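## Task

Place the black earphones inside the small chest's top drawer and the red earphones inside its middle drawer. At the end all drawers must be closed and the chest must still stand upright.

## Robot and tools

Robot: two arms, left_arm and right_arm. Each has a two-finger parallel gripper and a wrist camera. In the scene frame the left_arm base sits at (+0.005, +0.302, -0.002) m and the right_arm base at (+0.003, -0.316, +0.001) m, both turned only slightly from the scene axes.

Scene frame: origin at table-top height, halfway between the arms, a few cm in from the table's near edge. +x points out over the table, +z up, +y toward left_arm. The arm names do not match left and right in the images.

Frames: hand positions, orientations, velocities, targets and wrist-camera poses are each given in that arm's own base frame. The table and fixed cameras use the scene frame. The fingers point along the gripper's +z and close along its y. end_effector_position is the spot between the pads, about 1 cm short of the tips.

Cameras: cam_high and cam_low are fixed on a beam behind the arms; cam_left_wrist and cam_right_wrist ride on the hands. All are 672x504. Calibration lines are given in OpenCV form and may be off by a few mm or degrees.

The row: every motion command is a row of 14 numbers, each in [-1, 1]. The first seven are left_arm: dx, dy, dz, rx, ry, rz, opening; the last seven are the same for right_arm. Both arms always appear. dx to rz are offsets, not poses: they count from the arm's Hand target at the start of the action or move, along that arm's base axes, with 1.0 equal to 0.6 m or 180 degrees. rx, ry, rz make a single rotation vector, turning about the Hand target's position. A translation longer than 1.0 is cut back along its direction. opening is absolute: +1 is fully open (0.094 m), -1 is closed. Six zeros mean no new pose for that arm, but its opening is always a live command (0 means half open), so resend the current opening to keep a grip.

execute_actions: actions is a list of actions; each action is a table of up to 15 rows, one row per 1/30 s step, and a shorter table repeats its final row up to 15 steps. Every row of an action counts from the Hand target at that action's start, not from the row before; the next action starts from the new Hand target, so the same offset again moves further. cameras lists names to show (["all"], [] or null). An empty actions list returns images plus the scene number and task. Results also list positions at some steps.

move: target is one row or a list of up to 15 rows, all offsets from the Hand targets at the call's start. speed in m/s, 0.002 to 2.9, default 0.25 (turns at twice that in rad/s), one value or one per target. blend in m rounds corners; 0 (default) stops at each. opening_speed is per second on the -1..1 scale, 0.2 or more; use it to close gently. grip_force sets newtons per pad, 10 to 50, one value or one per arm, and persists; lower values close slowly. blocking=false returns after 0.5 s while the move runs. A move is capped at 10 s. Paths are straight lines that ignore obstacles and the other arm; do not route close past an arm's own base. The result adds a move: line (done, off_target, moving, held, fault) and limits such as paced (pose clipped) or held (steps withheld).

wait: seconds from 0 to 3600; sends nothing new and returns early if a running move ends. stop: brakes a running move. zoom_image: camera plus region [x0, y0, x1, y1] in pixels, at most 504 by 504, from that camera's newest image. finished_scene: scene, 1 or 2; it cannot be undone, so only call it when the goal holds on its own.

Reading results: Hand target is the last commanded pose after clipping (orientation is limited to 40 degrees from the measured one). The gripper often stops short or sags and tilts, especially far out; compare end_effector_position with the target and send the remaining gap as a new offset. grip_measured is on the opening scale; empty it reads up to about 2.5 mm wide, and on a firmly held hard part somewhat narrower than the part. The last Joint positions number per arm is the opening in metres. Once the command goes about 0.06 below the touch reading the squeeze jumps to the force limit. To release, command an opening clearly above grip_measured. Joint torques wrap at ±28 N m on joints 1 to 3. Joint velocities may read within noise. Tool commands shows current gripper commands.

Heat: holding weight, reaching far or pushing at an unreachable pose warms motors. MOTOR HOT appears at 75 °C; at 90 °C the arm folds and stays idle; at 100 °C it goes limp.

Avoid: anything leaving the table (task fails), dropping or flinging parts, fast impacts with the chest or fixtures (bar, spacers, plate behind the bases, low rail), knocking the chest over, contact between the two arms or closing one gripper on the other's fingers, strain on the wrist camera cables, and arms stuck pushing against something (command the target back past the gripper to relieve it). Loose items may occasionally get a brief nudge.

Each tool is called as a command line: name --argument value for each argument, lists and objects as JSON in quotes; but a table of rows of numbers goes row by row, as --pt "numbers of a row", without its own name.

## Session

execute_actions --actions '[]'

Scene clock: 0.00 s.
left_arm: end_effector_position=(+0.3874, +0.0071, +0.0645) grip_measured=+1.000 end_effector_quat_wxyz=(+0.543, +0.007, +0.838, +0.059) | right_arm: end_effector_position=(+0.3905, -0.0126, +0.0681) grip_measured=+1.000 end_effector_quat_wxyz=(+0.529, +0.016, +0.846, -0.060)
Joint positions: left_arm=[-0.038 1.592 0.351 0.821 -0.126 0.059 0.094] | right_arm=[0.034 1.559 0.394 0.712 0.149 -0.023 0.094]
Joint velocities: within noise
Joint torques (N m): no reading
Heat: left arm: 32 °C; right arm: 31 °C.
Hand target: left_arm +0.3915, +0.0076, +0.0726; +0.553, +0.005, +0.831, +0.059 | right_arm +0.3915, -0.0128, +0.0698; +0.530, +0.016, +0.846, -0.060
Tool commands: left_gripper/opening=+1.0 right_gripper/opening=+1.0
camera_calibration:
cam_left_wrist: T_world_to_cam=[[0.04463, -0.99134, -0.12348, -0.00318], [-0.77124, 0.04437, -0.63499, 0.3742], [0.63498, 0.12357, -0.76258, -0.10795]] pos_world=[0.35729, -0.00642, 0.1549]
cam_right_wrist: T_world_to_cam=[[-0.10388, -0.99202, 0.07146, 0.0217], [-0.77092, 0.03492, -0.63598, 0.38534], [0.62841, -0.12115, -0.76839, -0.10357]] pos_world=[0.3644, -0.00448, 0.16394]

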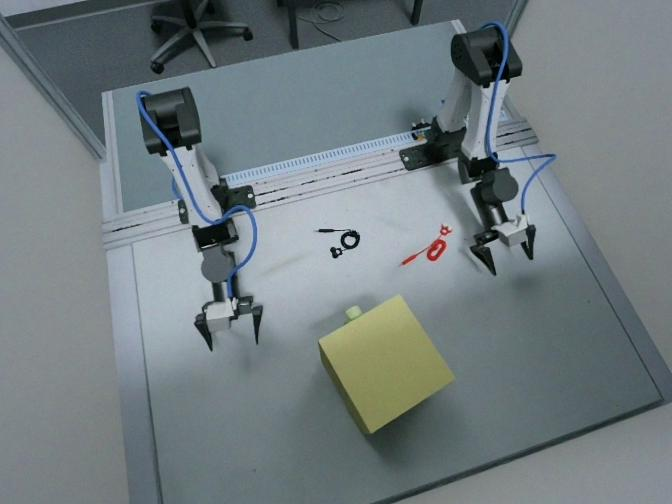

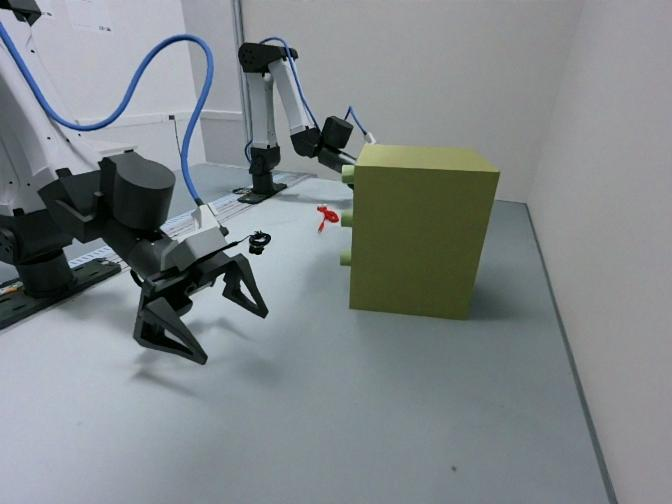

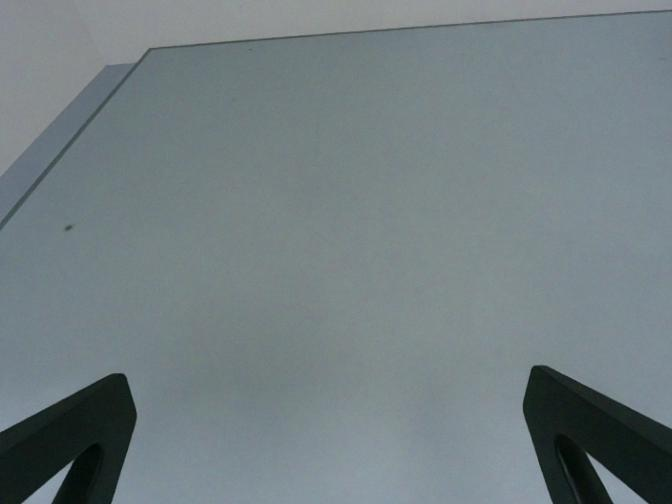

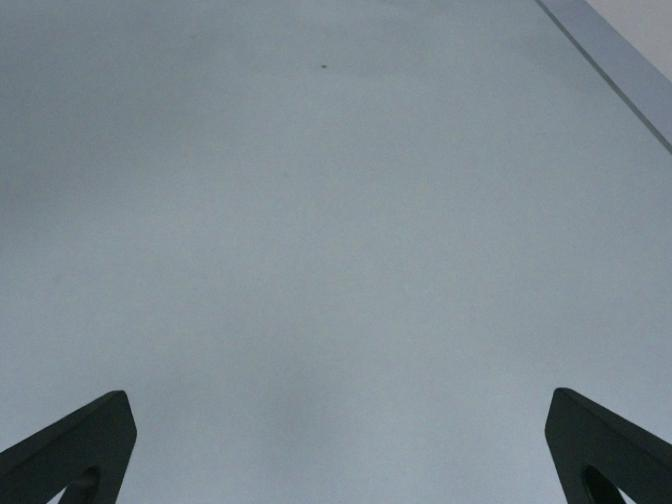

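move --target '[-0.3025,-0.346,0.2123,0.0241,0.2393,-0.1639,-0.04,-0.1275,0.388,0.167,0.035,-0.0845,0.1207,0.3]' --speed 0.4 --cameras '["all"]'

Scene clock: 4.27 s.
left_arm: end_effector_position=(+0.2082, -0.1946, +0.1910) grip_measured=-0.037 end_effector_quat_wxyz=(+0.205, +0.257, +0.943, -0.045) | right_arm: end_effector_position=(+0.3116, +0.2157, +0.1639) grip_measured=+0.302 end_effector_quat_wxyz=(+0.631, -0.117, +0.762, +0.084)
Joint positions: left_arm=[-0.839 1.268 1.237 -1.14 -0.143 -0.278 0.045] | right_arm=[0.849 1.313 0.409 0.68 0.554 0.1 0.061]
Joint torques (N m): left_arm=[0.17 -2.61 8.73 1.01 0.03 -0.18] | right_arm=[0.34 -2.21 8.39 2.18 0.19 0.08]
Heat: left arm: 32 °C; right arm: 32 °C.
Hand target: left_arm +0.2100, -0.2000, +0.2000; +0.210, +0.253, +0.943, -0.056 | right_arm +0.3149, +0.2200, +0.1699; +0.637, -0.107, +0.759, +0.089
Off the commanded pose: left_arm 0.011 m, 1 deg | right_arm 0.008 m, 2 deg.
move: off_target (left_arm)
cam_left_wrist: T_world_to_cam=[[-0.51859, -0.85457, -0.02798, -0.0538], [-0.8549, 0.51768, 0.03406, 0.30702], [-0.01462, 0.04158, -0.99903, 0.2917]] pos_world=[0.23883, -0.21704, 0.27946]
cam_right_wrist: T_world_to_cam=[[0.27411, -0.96169, 0.00196, 0.12016], [-0.55895, -0.16098, -0.81342, 0.38276], [0.78258, 0.22187, -0.58167, -0.10539]] pos_world=[0.26348, 0.20056, 0.24981]

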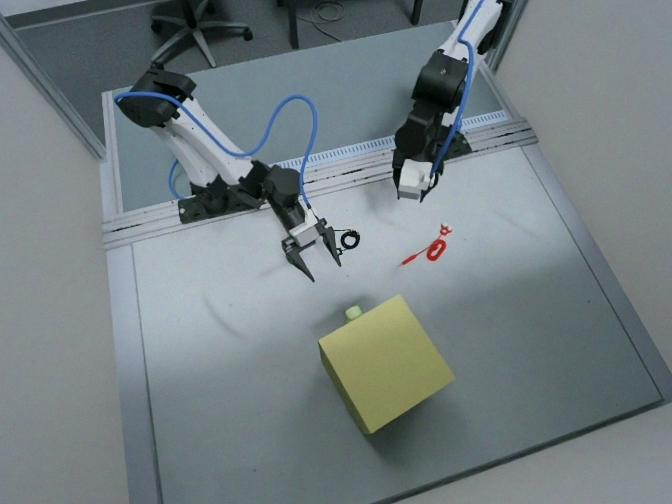

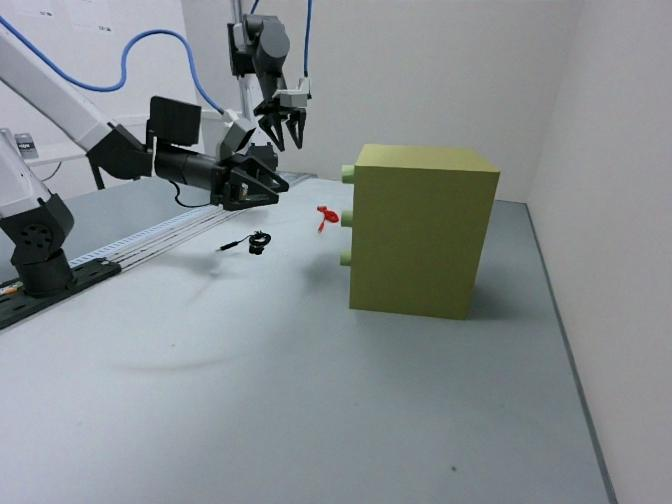

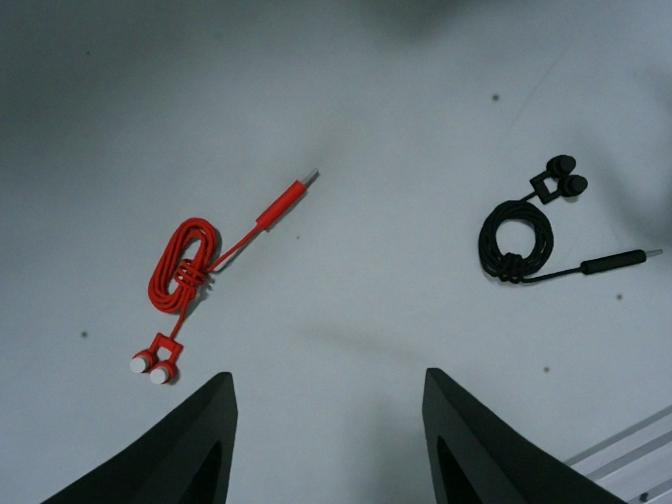

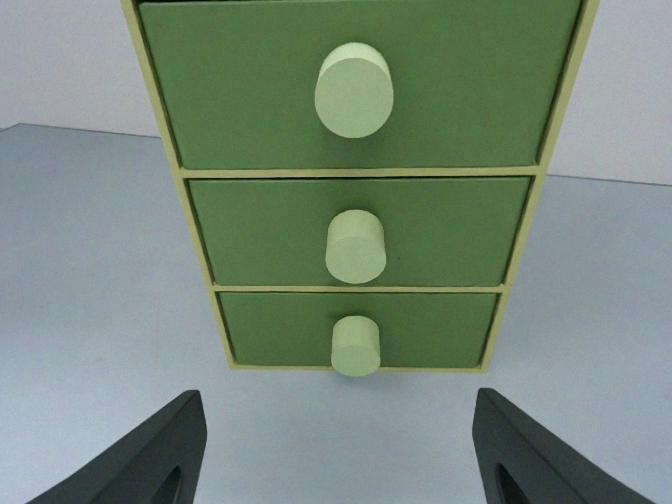

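move --target '[-0.0333,-0.1583,-0.2667,0.0417,0.0722,0,-0.3,0.1518,0.0233,0.0667,0,0,0,0.17]' --speed 0.25 --cameras '["all"]'

Scene clock: 7.40 s.
left_arm: end_effector_position=(+0.1853, -0.2800, +0.0355) grip_measured=-0.297 end_effector_quat_wxyz=(+0.074, +0.261, +0.962, -0.005) | right_arm: end_effector_position=(+0.4012, +0.2290, +0.2109) grip_measured=+0.172 end_effector_quat_wxyz=(+0.639, -0.099, +0.758, +0.086)
Joint positions: left_arm=[-1.036 1.77 1.16 -0.848 -0.097 -0.501 0.033] | right_arm=[0.663 1.519 0.767 0.57 0.393 0.075 0.055]
Joint torques (N m): left_arm=[-0.17 -5.49 8.02 0.78 0.03 -0.17] | right_arm=[-0.61 -3.99 9.07 2.05 -0.14 -0.08]
Heat: left arm: 33 °C; right arm: 33 °C.
Hand target: left_arm +0.1901, -0.2948, +0.0399; +0.084, +0.258, +0.962, -0.022 | right_arm +0.4060, +0.2339, +0.2100; +0.637, -0.107, +0.759, +0.089
Off the commanded pose: left_arm 0.016 m, 2 deg | right_arm 0.007 m, 1 deg.
move: off_target (left_arm)
cam_left_wrist: T_world_to_cam=[[-0.52031, -0.85335, -0.03293, -0.14223], [-0.81788, 0.48685, 0.30667, 0.31175], [-0.24567, 0.1865, -0.95125, 0.22126]] pos_world=[0.23533, -0.31442, 0.11018]
cam_right_wrist: T_world_to_cam=[[0.25118, -0.9677, -0.02153, 0.12387], [-0.55019, -0.12444, -0.82572, 0.46393], [0.79636, 0.21926, -0.56368, -0.15983]] pos_world=[0.35142, 0.21264, 0.29565]

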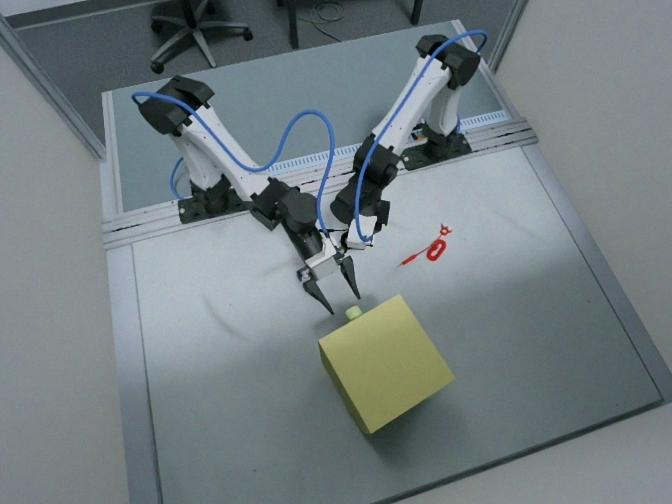

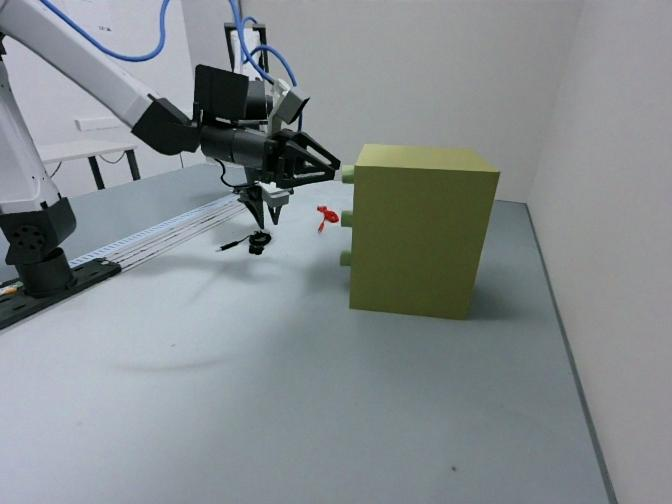

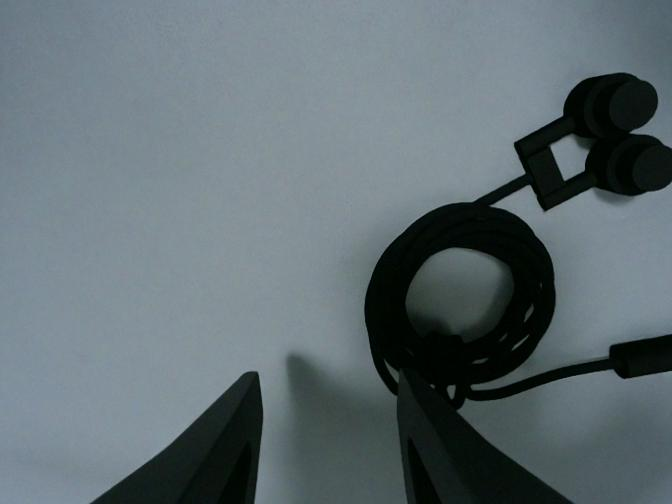

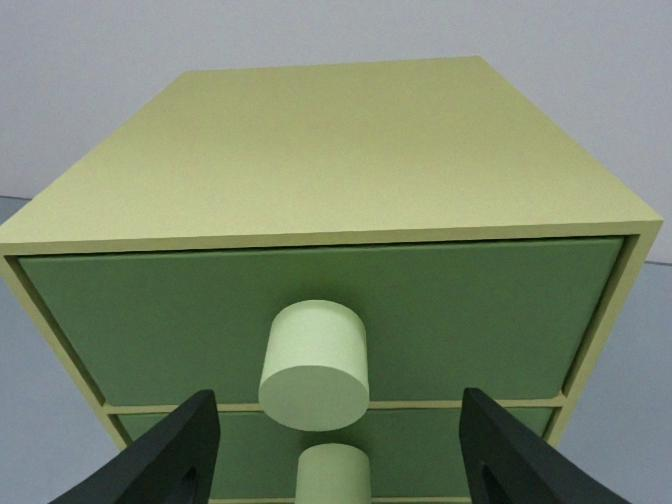

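move --target '[0.0128,-0.035,-0.0292,0,0,0,-0.3,0.0507,0.0213,-0.0215,0,0,0,0.17]' --speed 0.1 --cameras '["cam_left_wrist","cam_right_wrist"]'

Scene clock: 9.83 s.
left_arm: end_effector_position=(+0.1932, -0.3017, +0.0205) grip_measured=-0.297 end_effector_quat_wxyz=(+0.075, +0.261, +0.962, -0.007) | right_arm: end_effector_position=(+0.4305, +0.2413, +0.1957) grip_measured=+0.172 end_effector_quat_wxyz=(+0.633, -0.102, +0.763, +0.083)
Joint positions: left_arm=[-1.048 1.869 1.221 -0.807 -0.096 -0.512 0.033] | right_arm=[0.638 1.663 0.862 0.603 0.368 0.07 0.055]
Joint torques (N m): left_arm=[-0.16 -5.82 7.8 0.79 0.01 -0.19] | right_arm=[-0.59 -5.01 8.88 2.26 -0.14 -0.09]
Heat: left arm: 33 °C; right arm: 34 °C.
Hand target: left_arm +0.1977, -0.3160, +0.0224; +0.084, +0.258, +0.962, -0.022 | right_arm +0.4364, +0.2468, +0.1972; +0.637, -0.107, +0.758, +0.089
Off the commanded pose: left_arm 0.015 m, 2 deg | right_arm 0.008 m, 1 deg.
move: off_target (left_arm)
cam_left_wrist: T_world_to_cam=[[-0.52039, -0.85344, -0.02906, -0.15722], [-0.81813, 0.48853, 0.30332, 0.33399], [-0.24467, 0.18162, -0.95244, 0.21131]] pos_world=[0.24313, -0.33572, 0.09538]
cam_right_wrist: T_world_to_cam=[[0.25095, -0.96788, -0.01498, 0.12697], [-0.56166, -0.13299, -0.81661, 0.47426], [0.7884, 0.21334, -0.57699, -0.18701]] pos_world=[0.38194, 0.22586, 0.28129]

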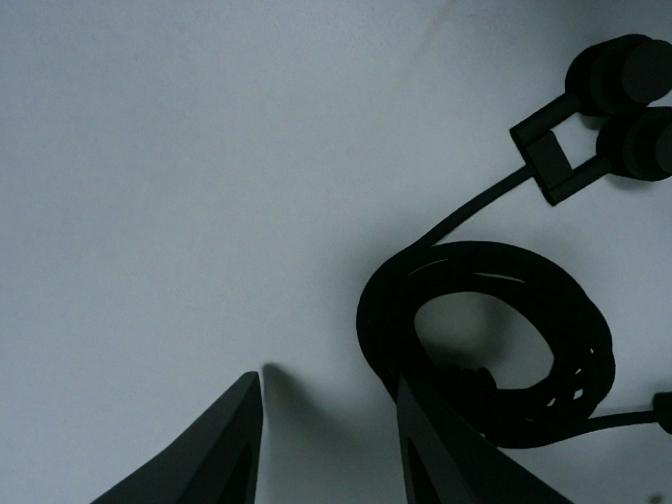

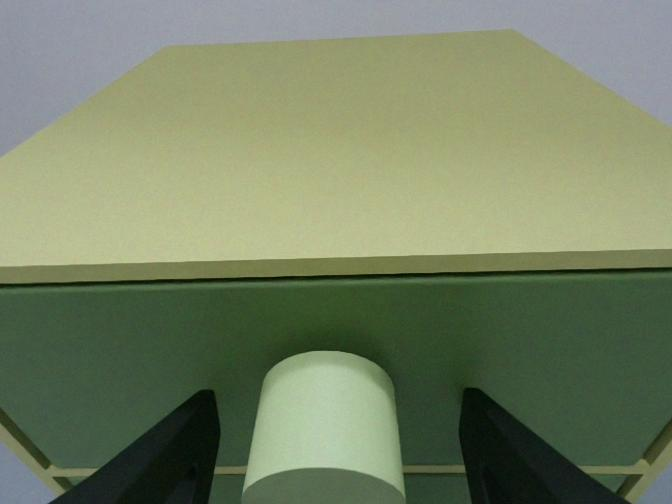

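move --pt "-0.0017 -0.0212 -0.0067 0 0 0 -0.3 0 0 0 0 0 0 0.17" --pt "-0.0017 -0.0212 -0.0067 0 0 0 -1 0 0 0 0 0 0 -0.6" --pt "-0.0017 -0.0212 0.1 0 0 0 -1 0 0 0 0 0 0 -0.6" --pt "0.055 0.148 0.403 0 0 0 -1 -0.18 -0.0498 0 0 0 0 -0.6" --speed '[0.1,0.1,0.2,0.2]' --blend '[0,0,0.02,0]' --grip_force '[30,45]' --cameras '["all"]'

Scene clock: 17.20 s.
left_arm: end_effector_position=(+0.2318, -0.2288, +0.2489) grip_measured=-0.990 end_effector_quat_wxyz=(+0.114, +0.256, +0.959, -0.034) | right_arm: end_effector_position=(+0.3329, +0.2178, +0.1928) grip_measured=-0.434 end_effector_quat_wxyz=(+0.633, -0.109, +0.762, +0.086)
Joint positions: left_arm=[-0.811 1.66 1.887 -1.566 -0.061 -0.282 0] | right_arm=[0.794 1.303 0.532 0.559 0.508 0.097 0.027]
Joint torques (N m): left_arm=[0.83 -7.17 7.66 0.68 0.07 0.03] | right_arm=[0.54 -5.67 6.24 2.02 0.13 -0.01]
Heat: left arm: 34 °C; right arm: 37 °C.
Hand target: left_arm +0.2307, -0.2272, +0.2643; +0.085, +0.258, +0.962, -0.022 | right_arm +0.3285, +0.2169, +0.1972; +0.637, -0.107, +0.758, +0.089
Off the commanded pose: left_arm 0.015 m, 4 deg | right_arm 0.006 m, 1 deg.
joint sent to its limit (left arm) — joint 4 (wrist pitch), lower limit. The joint targets are off in orientation, not in position.
grip_force (N): 30, 45
move: off_target (left_arm); target 2's new opening was sent with left_arm's hand 0.012 m and 1 deg from that target
cam_left_wrist: T_world_to_cam=[[-0.51615, -0.8565, 0.00193, -0.07764], [-0.83607, 0.50433, 0.21596, 0.29017], [-0.18595, 0.10985, -0.9764, 0.40094]] pos_world=[0.27708, -0.25688, 0.32896]
cam_right_wrist: T_world_to_cam=[[0.26444, -0.96435, -0.0101, 0.12256], [-0.55877, -0.14467, -0.81661, 0.41547], [0.78604, 0.22159, -0.5771, -0.10765]] pos_world=[0.28436, 0.20215, 0.27839]

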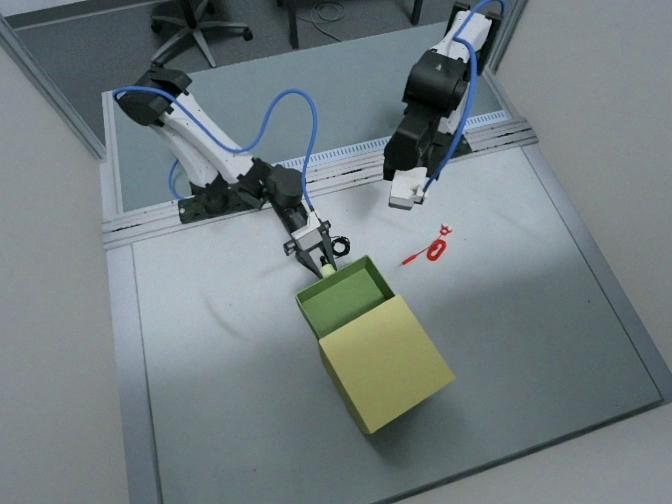

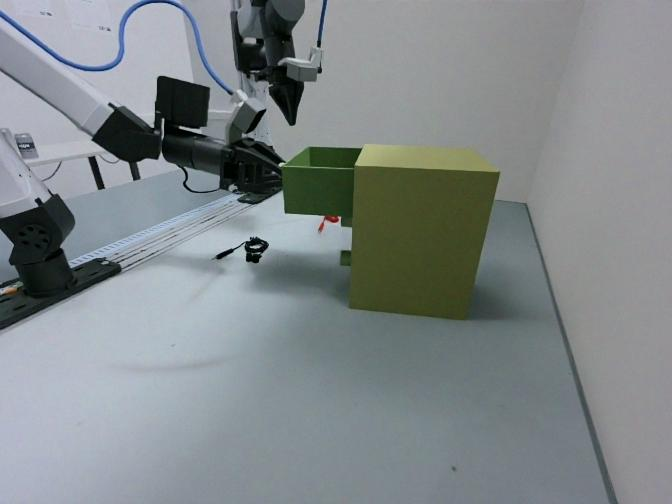

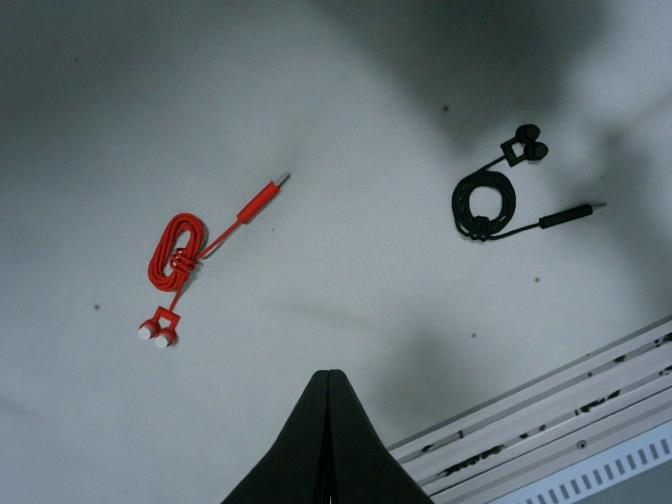

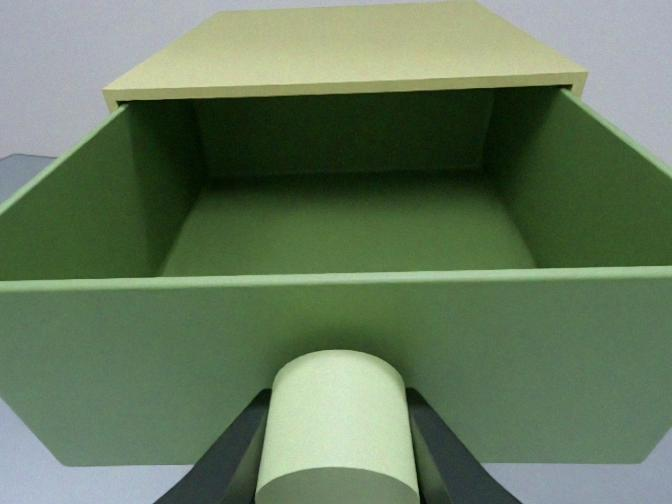

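move --target '[-0.0253,-0.1847,-0.3788,-0.0683,-0.0737,-0.1378,-0.2,0,0,0,0,0,0,-0.6]' --speed 0.2 --cameras '["all"]'

Scene clock: 21.53 s.
left_arm: end_effector_position=(+0.2174, -0.3357, +0.0431) grip_measured=-0.203 end_effector_quat_wxyz=(+0.216, +0.441, +0.864, -0.108) | right_arm: end_effector_position=(+0.3329, +0.2178, +0.1928) grip_measured=-0.434 end_effector_quat_wxyz=(+0.633, -0.109, +0.762, +0.086)
Joint positions: left_arm=[-1.011 1.716 1.014 -0.383 -0.035 -0.058 0.037] | right_arm=[0.794 1.303 0.532 0.559 0.508 0.097 0.027]
Joint torques (N m): left_arm=[0.03 -5.38 4.81 1.54 0.09 0.04] | right_arm=[0.55 -5.67 6.26 2.01 0.13 -0.01]
Heat: left arm: 34 °C; right arm: 38 °C.
Hand target: left_arm +0.2154, -0.3380, +0.0368; +0.214, +0.448, +0.861, -0.112 | right_arm +0.3285, +0.2168, +0.1972; +0.637, -0.106, +0.758, +0.089
Off the commanded pose: left_arm 0.007 m, 1 deg | right_arm 0.006 m, 1 deg.
grip_force (N): 30, 45
move: done
cam_left_wrist: T_world_to_cam=[[-0.81956, -0.57285, -0.01308, -0.01445], [-0.57231, 0.81947, -0.0303, 0.43554], [0.02808, -0.01735, -0.99945, 0.12081]] pos_world=[0.23403, -0.36309, 0.13375]
cam_right_wrist: T_world_to_cam=[[0.26406, -0.96445, -0.00994, 0.12252], [-0.55879, -0.14458, -0.81661, 0.4155], [0.78614, 0.22119, -0.57711, -0.10766]] pos_world=[0.28446, 0.20205, 0.27839]

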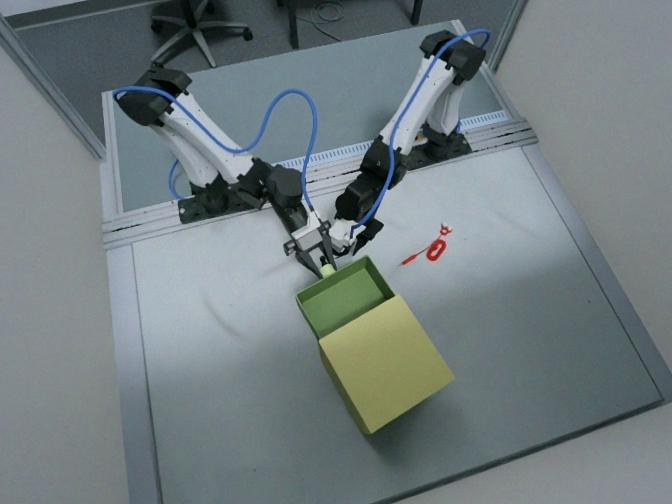

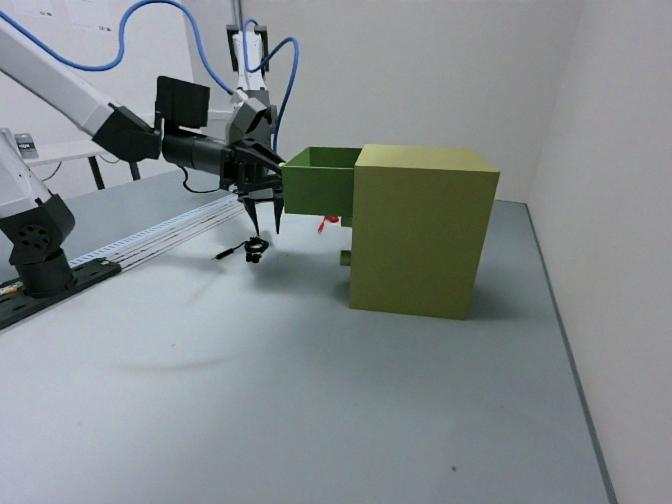

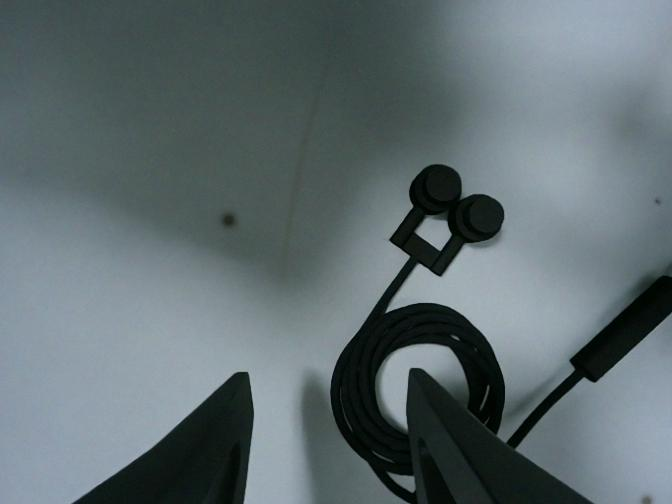

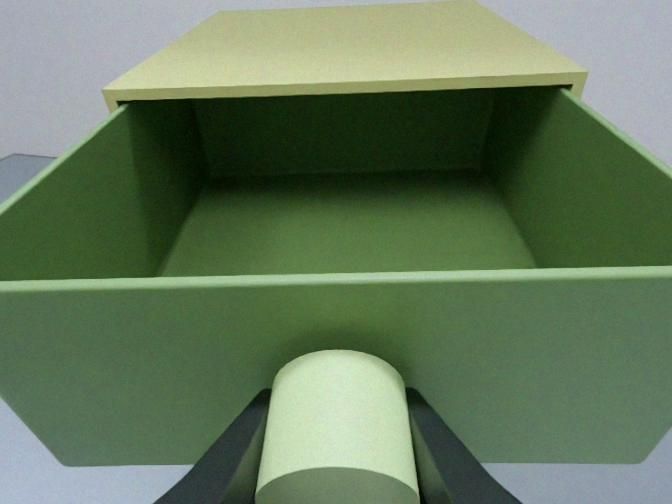

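move --target '[-0.011,-0.0055,-0.045,0,0,0,-0.2,0,0,0,0,0,0,-0.6]' --speed 0.12 --cameras '["cam_left_wrist","cam_low"]'

Scene clock: 23.13 s.
left_arm: end_effector_position=(+0.2104, -0.3407, +0.0165) grip_measured=-0.203 end_effector_quat_wxyz=(+0.215, +0.450, +0.860, -0.111) | right_arm: end_effector_position=(+0.3329, +0.2178, +0.1928) grip_measured=-0.434 end_effector_quat_wxyz=(+0.633, -0.109, +0.762, +0.086)
Joint positions: left_arm=[-1.033 1.771 0.958 -0.272 -0.035 -0.059 0.037] | right_arm=[0.794 1.303 0.532 0.559 0.508 0.097 0.027]
Joint torques (N m): left_arm=[-0.09 -5.5 4.45 1.53 -0.01 -0.17] | right_arm=[0.54 -5.67 6.3 2.02 0.12 0]
Heat: left arm: 34 °C; right arm: 38 °C.
Hand target: left_arm +0.2090, -0.3414, +0.0101; +0.214, +0.448, +0.861, -0.112 | right_arm +0.3285, +0.2168, +0.1972; +0.637, -0.106, +0.758, +0.089
Off the commanded pose: left_arm 0.007 m, 0 deg | right_arm 0.006 m, 1 deg.
grip_force (N): 30, 45
move: done
cam_left_wrist: T_world_to_cam=[[-0.83122, -0.5558, -0.0126, -0.01509], [-0.55525, 0.8311, -0.03109, 0.43528], [0.02775, -0.01884, -0.99944, 0.09396]] pos_world=[0.22653, -0.36838, 0.10725]
Images, in order (width x height): cam_low 672x504, cam_left_wrist 672x504.

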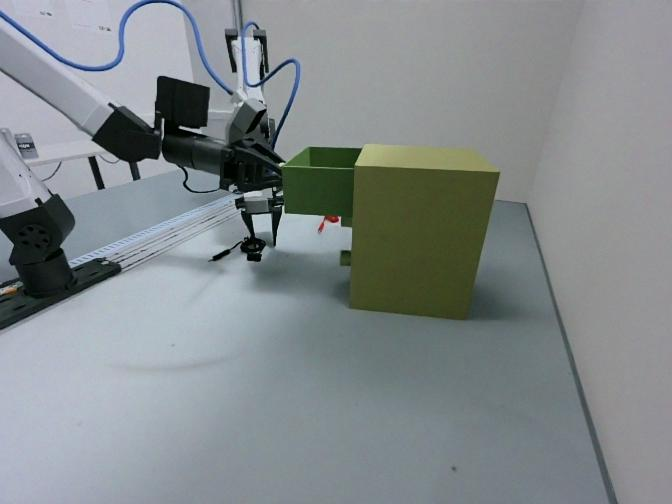

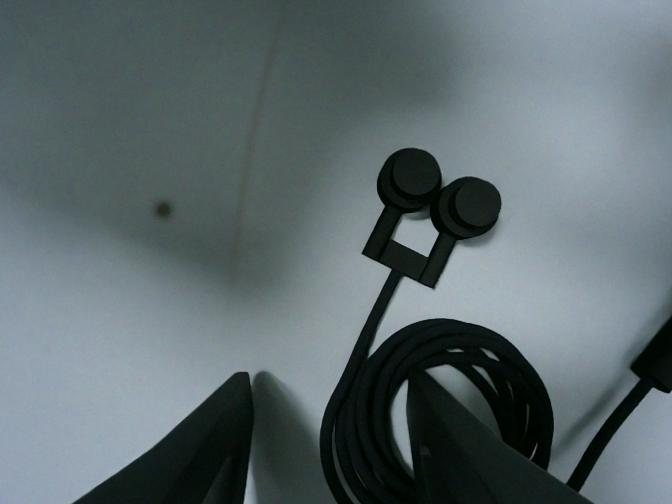

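move --pt "0 0 -0.003 0 0 0 -0.2 0 0 0 0 0 0 -0.6" --pt "0 0 -0.003 0 0 0 -1 0 0 0 0 0 0 -0.6" --pt "0 0 0.15 0 0 0 -1 0 0 0 0 0 0 -0.6" --speed '[0.1,0.1,0.15]' --cameras '["all"]'

Scene clock: 28.13 s.
left_arm: end_effector_position=(+0.2024, -0.3275, +0.0700) grip_measured=-0.901 end_effector_quat_wxyz=(+0.179, +0.455, +0.868, -0.089) | right_arm: end_effector_position=(+0.3320, +0.2174, +0.1934) grip_measured=-0.434 end_effector_quat_wxyz=(+0.633, -0.107, +0.762, +0.087)
Joint positions: left_arm=[-1.033 1.678 1.125 -0.617 -0.035 -0.06 0.005] | right_arm=[0.795 1.297 0.531 0.553 0.509 0.101 0.027]
Joint torques (N m): left_arm=[0.01 -9.29 9.13 1.19 -0.03 -0.18] | right_arm=[0.42 -5.19 6.3 2.07 0.12 -0.04]
Heat: left arm: 34 °C; right arm: 39 °C.
Hand target: left_arm +0.2089, -0.3413, +0.0999; +0.214, +0.448, +0.861, -0.112 | right_arm +0.3284, +0.2168, +0.1970; +0.637, -0.107, +0.759, +0.089
Off the commanded pose: left_arm 0.034 m, 5 deg | right_arm 0.005 m, 1 deg.
grip_force (N): 30, 45
move: off_target (left_arm)
cam_left_wrist: T_world_to_cam=[[-0.83187, -0.55471, -0.0168, -0.01305], [-0.55472, 0.83022, 0.05497, 0.41508], [-0.01654, 0.05505, -0.99835, 0.18101]] pos_world=[0.22239, -0.36181, 0.15768]
cam_right_wrist: T_world_to_cam=[[0.26378, -0.96449, -0.01311, 0.12322], [-0.55988, -0.14203, -0.81631, 0.41518], [0.78546, 0.22267, -0.57747, -0.10658]] pos_world=[0.28366, 0.20155, 0.27899]

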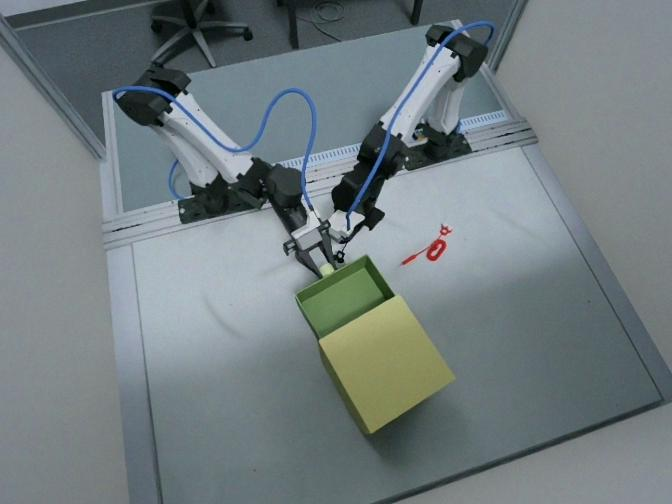

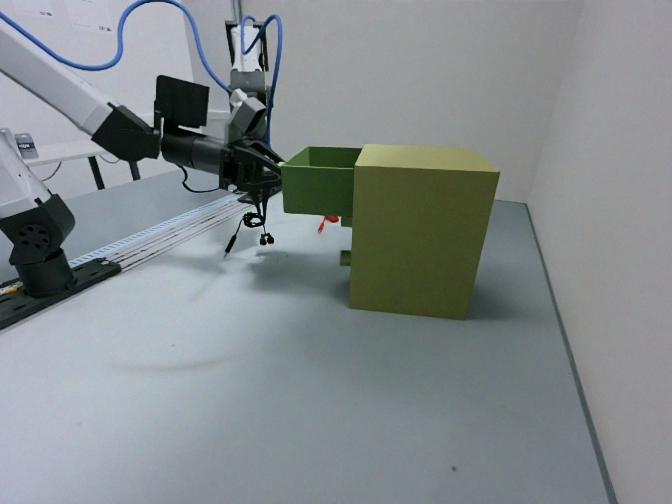

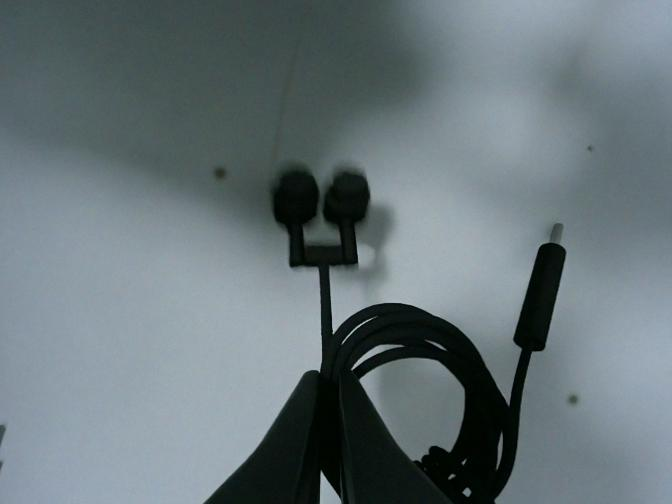

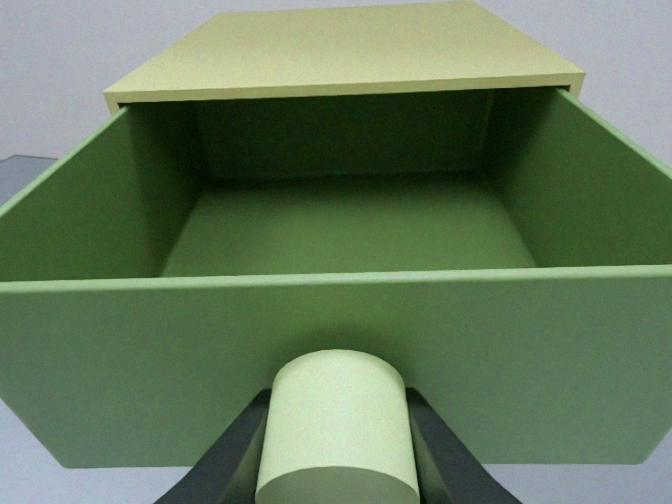

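move --pt "-0.0315 0.102 -0.058 0 0 0 -1 0 0 0 0 0 0 -0.6" --pt "0.018 0.27 0.1 0 0 0 -1 0 0 0 0 0 0 -0.6" --pt "0.05 0.3 0.3 0 0 0 -1 0 0 0 0 0 0 -0.6" --speed '[0.12,0.2,0.25]' --blend '[0.01,0.03,0]' --cameras '["all"]'

Scene clock: 31.73 s.
left_arm: end_effector_position=(+0.2360, -0.1595, +0.2715) grip_measured=-0.901 end_effector_quat_wxyz=(+0.205, +0.445, +0.865, -0.107) | right_arm: end_effector_position=(+0.3319, +0.2173, +0.1930) grip_measured=-0.434 end_effector_quat_wxyz=(+0.632, -0.108, +0.762, +0.086)
Joint positions: left_arm=[-0.464 1.355 1.625 -1.424 0.214 0.441 0.005] | right_arm=[0.795 1.297 0.531 0.553 0.509 0.101 0.027]
Joint torques (N m): left_arm=[0.95 -2.65 8.06 1.05 0.29 0.03] | right_arm=[0.46 -5.22 6.41 2.08 0.11 -0.04]
Heat: left arm: 35 °C; right arm: 39 °C.
Hand target: left_arm +0.2390, -0.1612, +0.2799; +0.214, +0.448, +0.861, -0.112 | right_arm +0.3284, +0.2169, +0.1972; +0.637, -0.106, +0.758, +0.089
Off the commanded pose: left_arm 0.009 m, 1 deg | right_arm 0.005 m, 1 deg.
grip_force (N): 30, 45
move: done
cam_left_wrist: T_world_to_cam=[[-0.82436, -0.56603, -0.00619, 0.10507], [-0.56597, 0.82437, -0.00957, 0.30243], [0.01052, -0.00438, -0.99994, 0.35804]] pos_world=[0.25402, -0.18827, 0.36156]
cam_right_wrist: T_world_to_cam=[[0.26372, -0.96452, -0.01258, 0.12303], [-0.56063, -0.14265, -0.81569, 0.41503], [0.78495, 0.22217, -0.57835, -0.10616]] pos_world=[0.28357, 0.20145, 0.27869]

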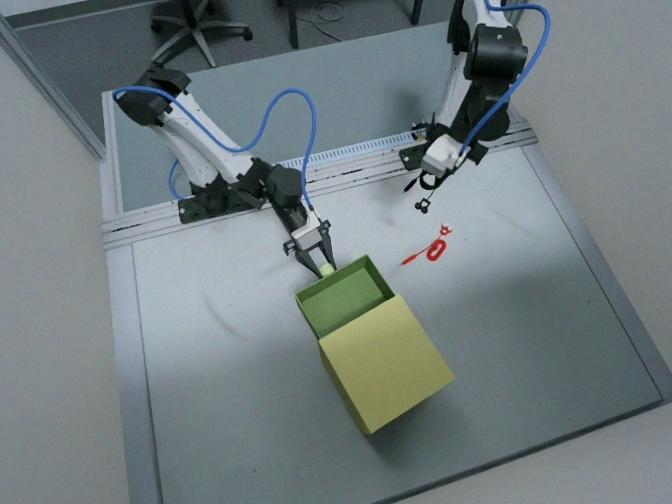

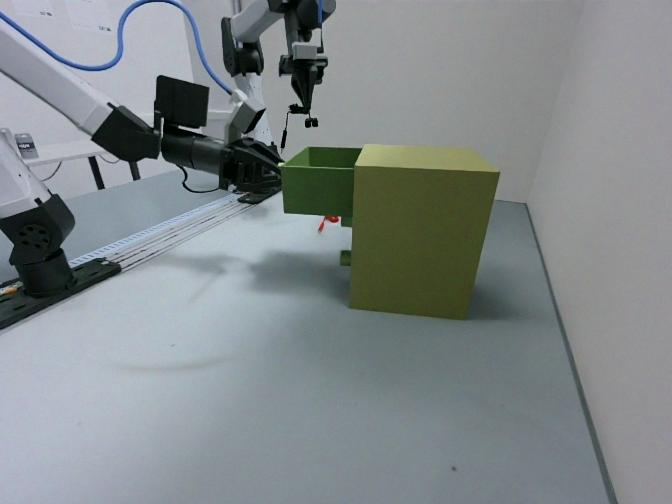

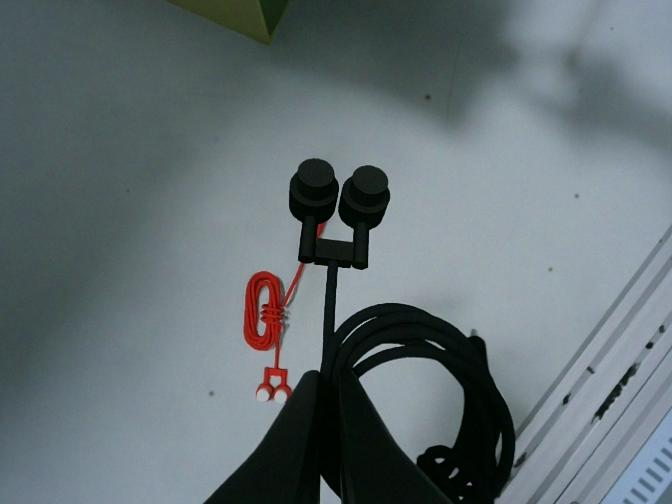

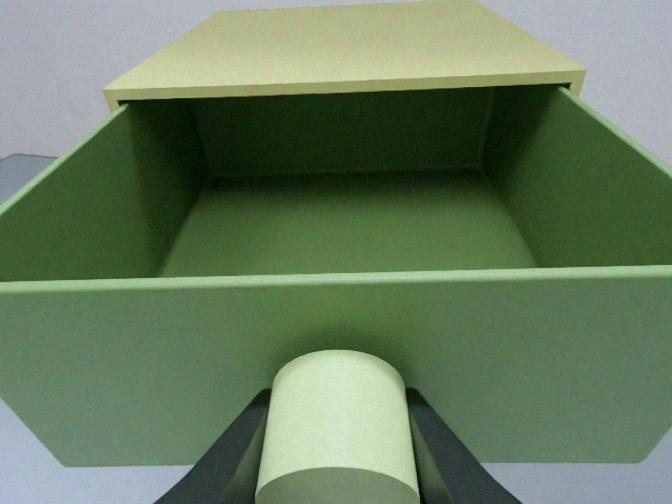

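move --target '[0.23,-0.3697,0.1167,-0.1576,-0.1328,0.0537,-1,0,0,0,0,0,0,-0.6]' --speed 0.25 --cameras '["all"]'

Scene clock: 35.63 s.
left_arm: end_effector_position=(+0.3703, -0.3770, +0.3312) grip_measured=-0.901 end_effector_quat_wxyz=(+0.473, +0.334, +0.791, -0.199) | right_arm: end_effector_position=(+0.3319, +0.2173, +0.1930) grip_measured=-0.434 end_effector_quat_wxyz=(+0.632, -0.108, +0.762, +0.086)
Joint positions: left_arm=[-0.792 1.76 1.825 -0.56 0.006 0.004 0.005] | right_arm=[0.795 1.297 0.531 0.553 0.509 0.101 0.027]
Joint torques (N m): left_arm=[-0.18 -6.39 9.57 2.34 -0.16 -0.2] | right_arm=[0.42 -5.19 6.41 2.09 0.11 -0.05]
Heat: left arm: 35 °C; right arm: 39 °C.
Hand target: left_arm +0.3768, -0.3831, +0.3501; +0.497, +0.323, +0.779, -0.206 | right_arm +0.3284, +0.2169, +0.1972; +0.637, -0.106, +0.758, +0.089
Off the commanded pose: left_arm 0.021 m, 3 deg | right_arm 0.005 m, 1 deg.
grip_force (N): 30, 45
move: off_target (left_arm)
cam_left_wrist: T_world_to_cam=[[-0.72326, -0.69033, -0.01833, 0.01278], [-0.55418, 0.59604, -0.58105, 0.6571], [0.41204, -0.41009, -0.81366, 0.05199]] pos_world=[0.35197, -0.36152, 0.42435]
cam_right_wrist: T_world_to_cam=[[0.26372, -0.96452, -0.01258, 0.12303], [-0.56063, -0.14265, -0.81569, 0.41503], [0.78495, 0.22217, -0.57835, -0.10616]] pos_world=[0.28357, 0.20145, 0.27869]

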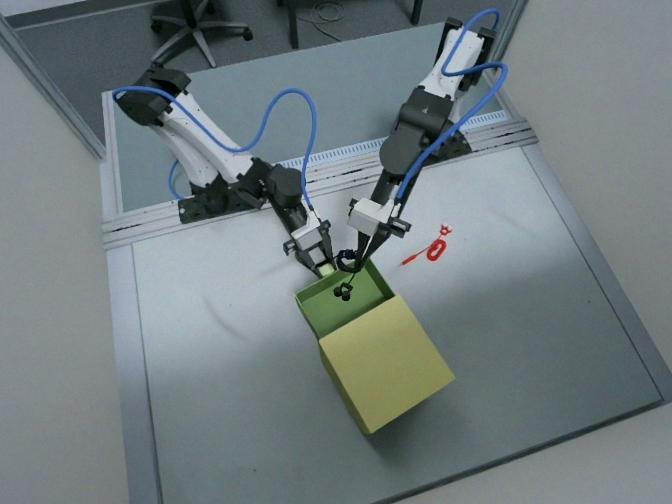

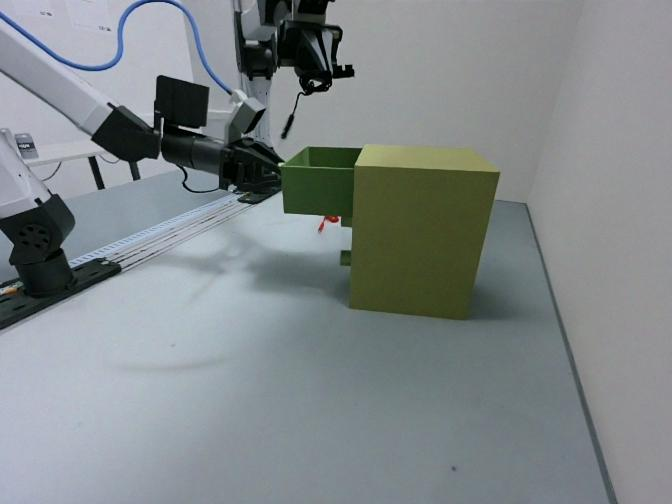

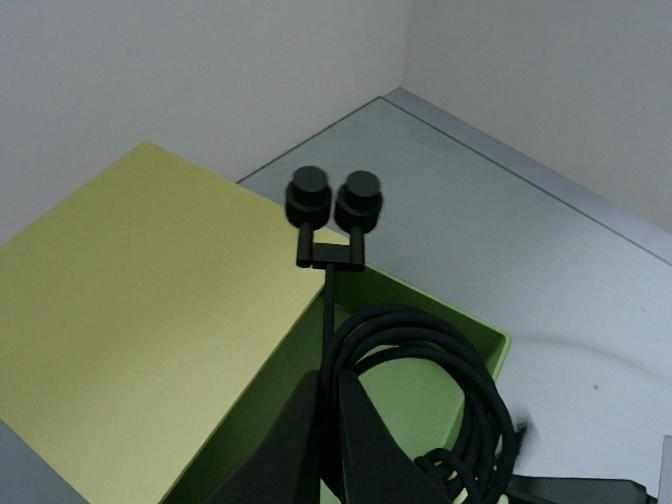

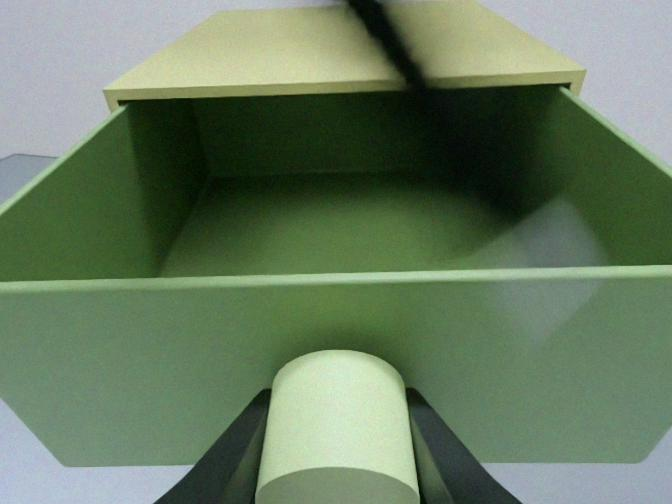

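move --target '[0.0203,0.0035,-0.21,0,0,0,-1,0,0,0,0,0,0,-0.6]' --speed 0.15 --cameras '["all"]'

Scene clock: 38.50 s.
left_arm: end_effector_position=(+0.3856, -0.3821, +0.2279) grip_measured=-0.901 end_effector_quat_wxyz=(+0.494, +0.324, +0.781, -0.204) | right_arm: end_effector_position=(+0.3316, +0.2171, +0.1918) grip_measured=-0.434 end_effector_quat_wxyz=(+0.631, -0.108, +0.763, +0.085)
Joint positions: left_arm=[-0.779 1.76 1.366 -0.05 0.005 0.004 0.005] | right_arm=[0.795 1.297 0.529 0.55 0.509 0.101 0.027]
Joint torques (N m): left_arm=[0.95 -7.06 5.59 2.33 0.07 -0.07] | right_arm=[0.43 -5.18 6.5 2.11 0.11 -0.04]
Heat: left arm: 35 °C; right arm: 39 °C.
Hand target: left_arm +0.3890, -0.3810, +0.2240; +0.497, +0.323, +0.779, -0.206 | right_arm +0.3285, +0.2168, +0.1972; +0.637, -0.107, +0.758, +0.089
Off the commanded pose: left_arm 0.005 m, 0 deg | right_arm 0.006 m, 1 deg.
grip_force (N): 30, 45
move: done
cam_left_wrist: T_world_to_cam=[[-0.71305, -0.70085, -0.01928, 0.01072], [-0.5405, 0.56701, -0.62158, 0.60149], [0.44656, -0.4328, -0.78312, -0.06935]] pos_world=[0.36371, -0.36355, 0.31977]
cam_right_wrist: T_world_to_cam=[[0.26378, -0.96453, -0.01042, 0.1224], [-0.56293, -0.14516, -0.81366, 0.41474], [0.78328, 0.22049, -0.58125, -0.10518]] pos_world=[0.28357, 0.20145, 0.2776]

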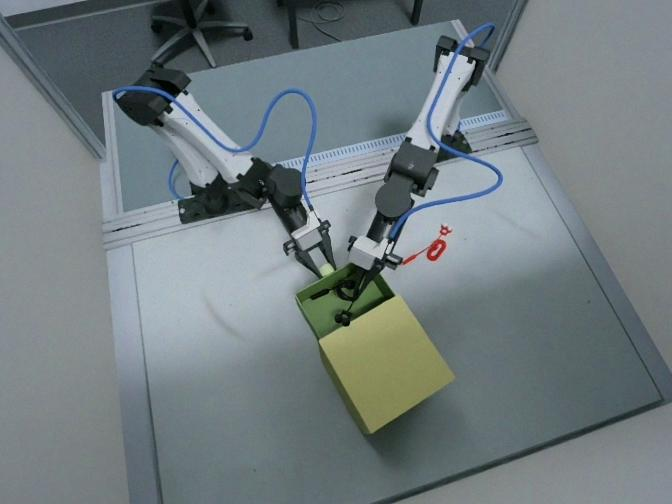

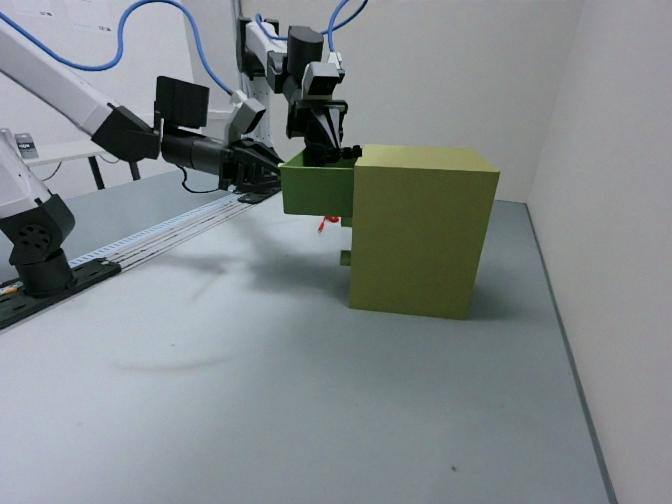

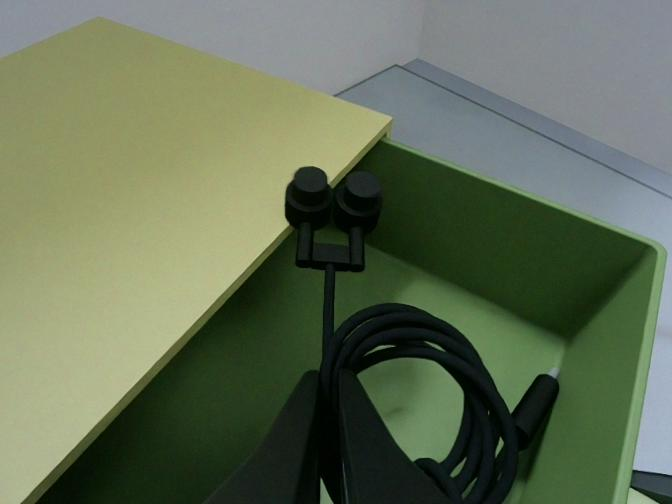

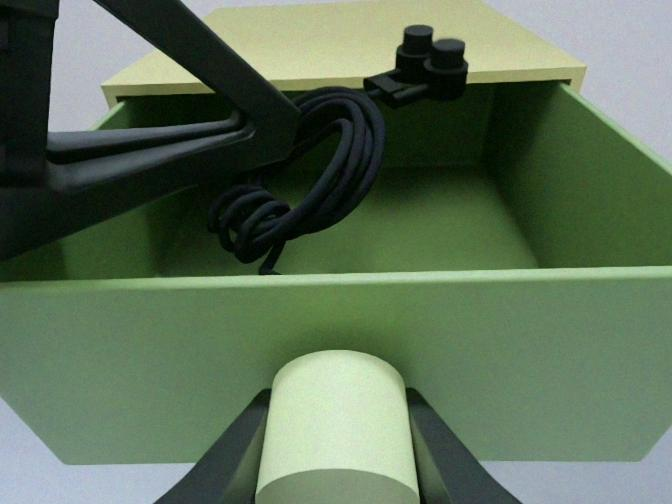

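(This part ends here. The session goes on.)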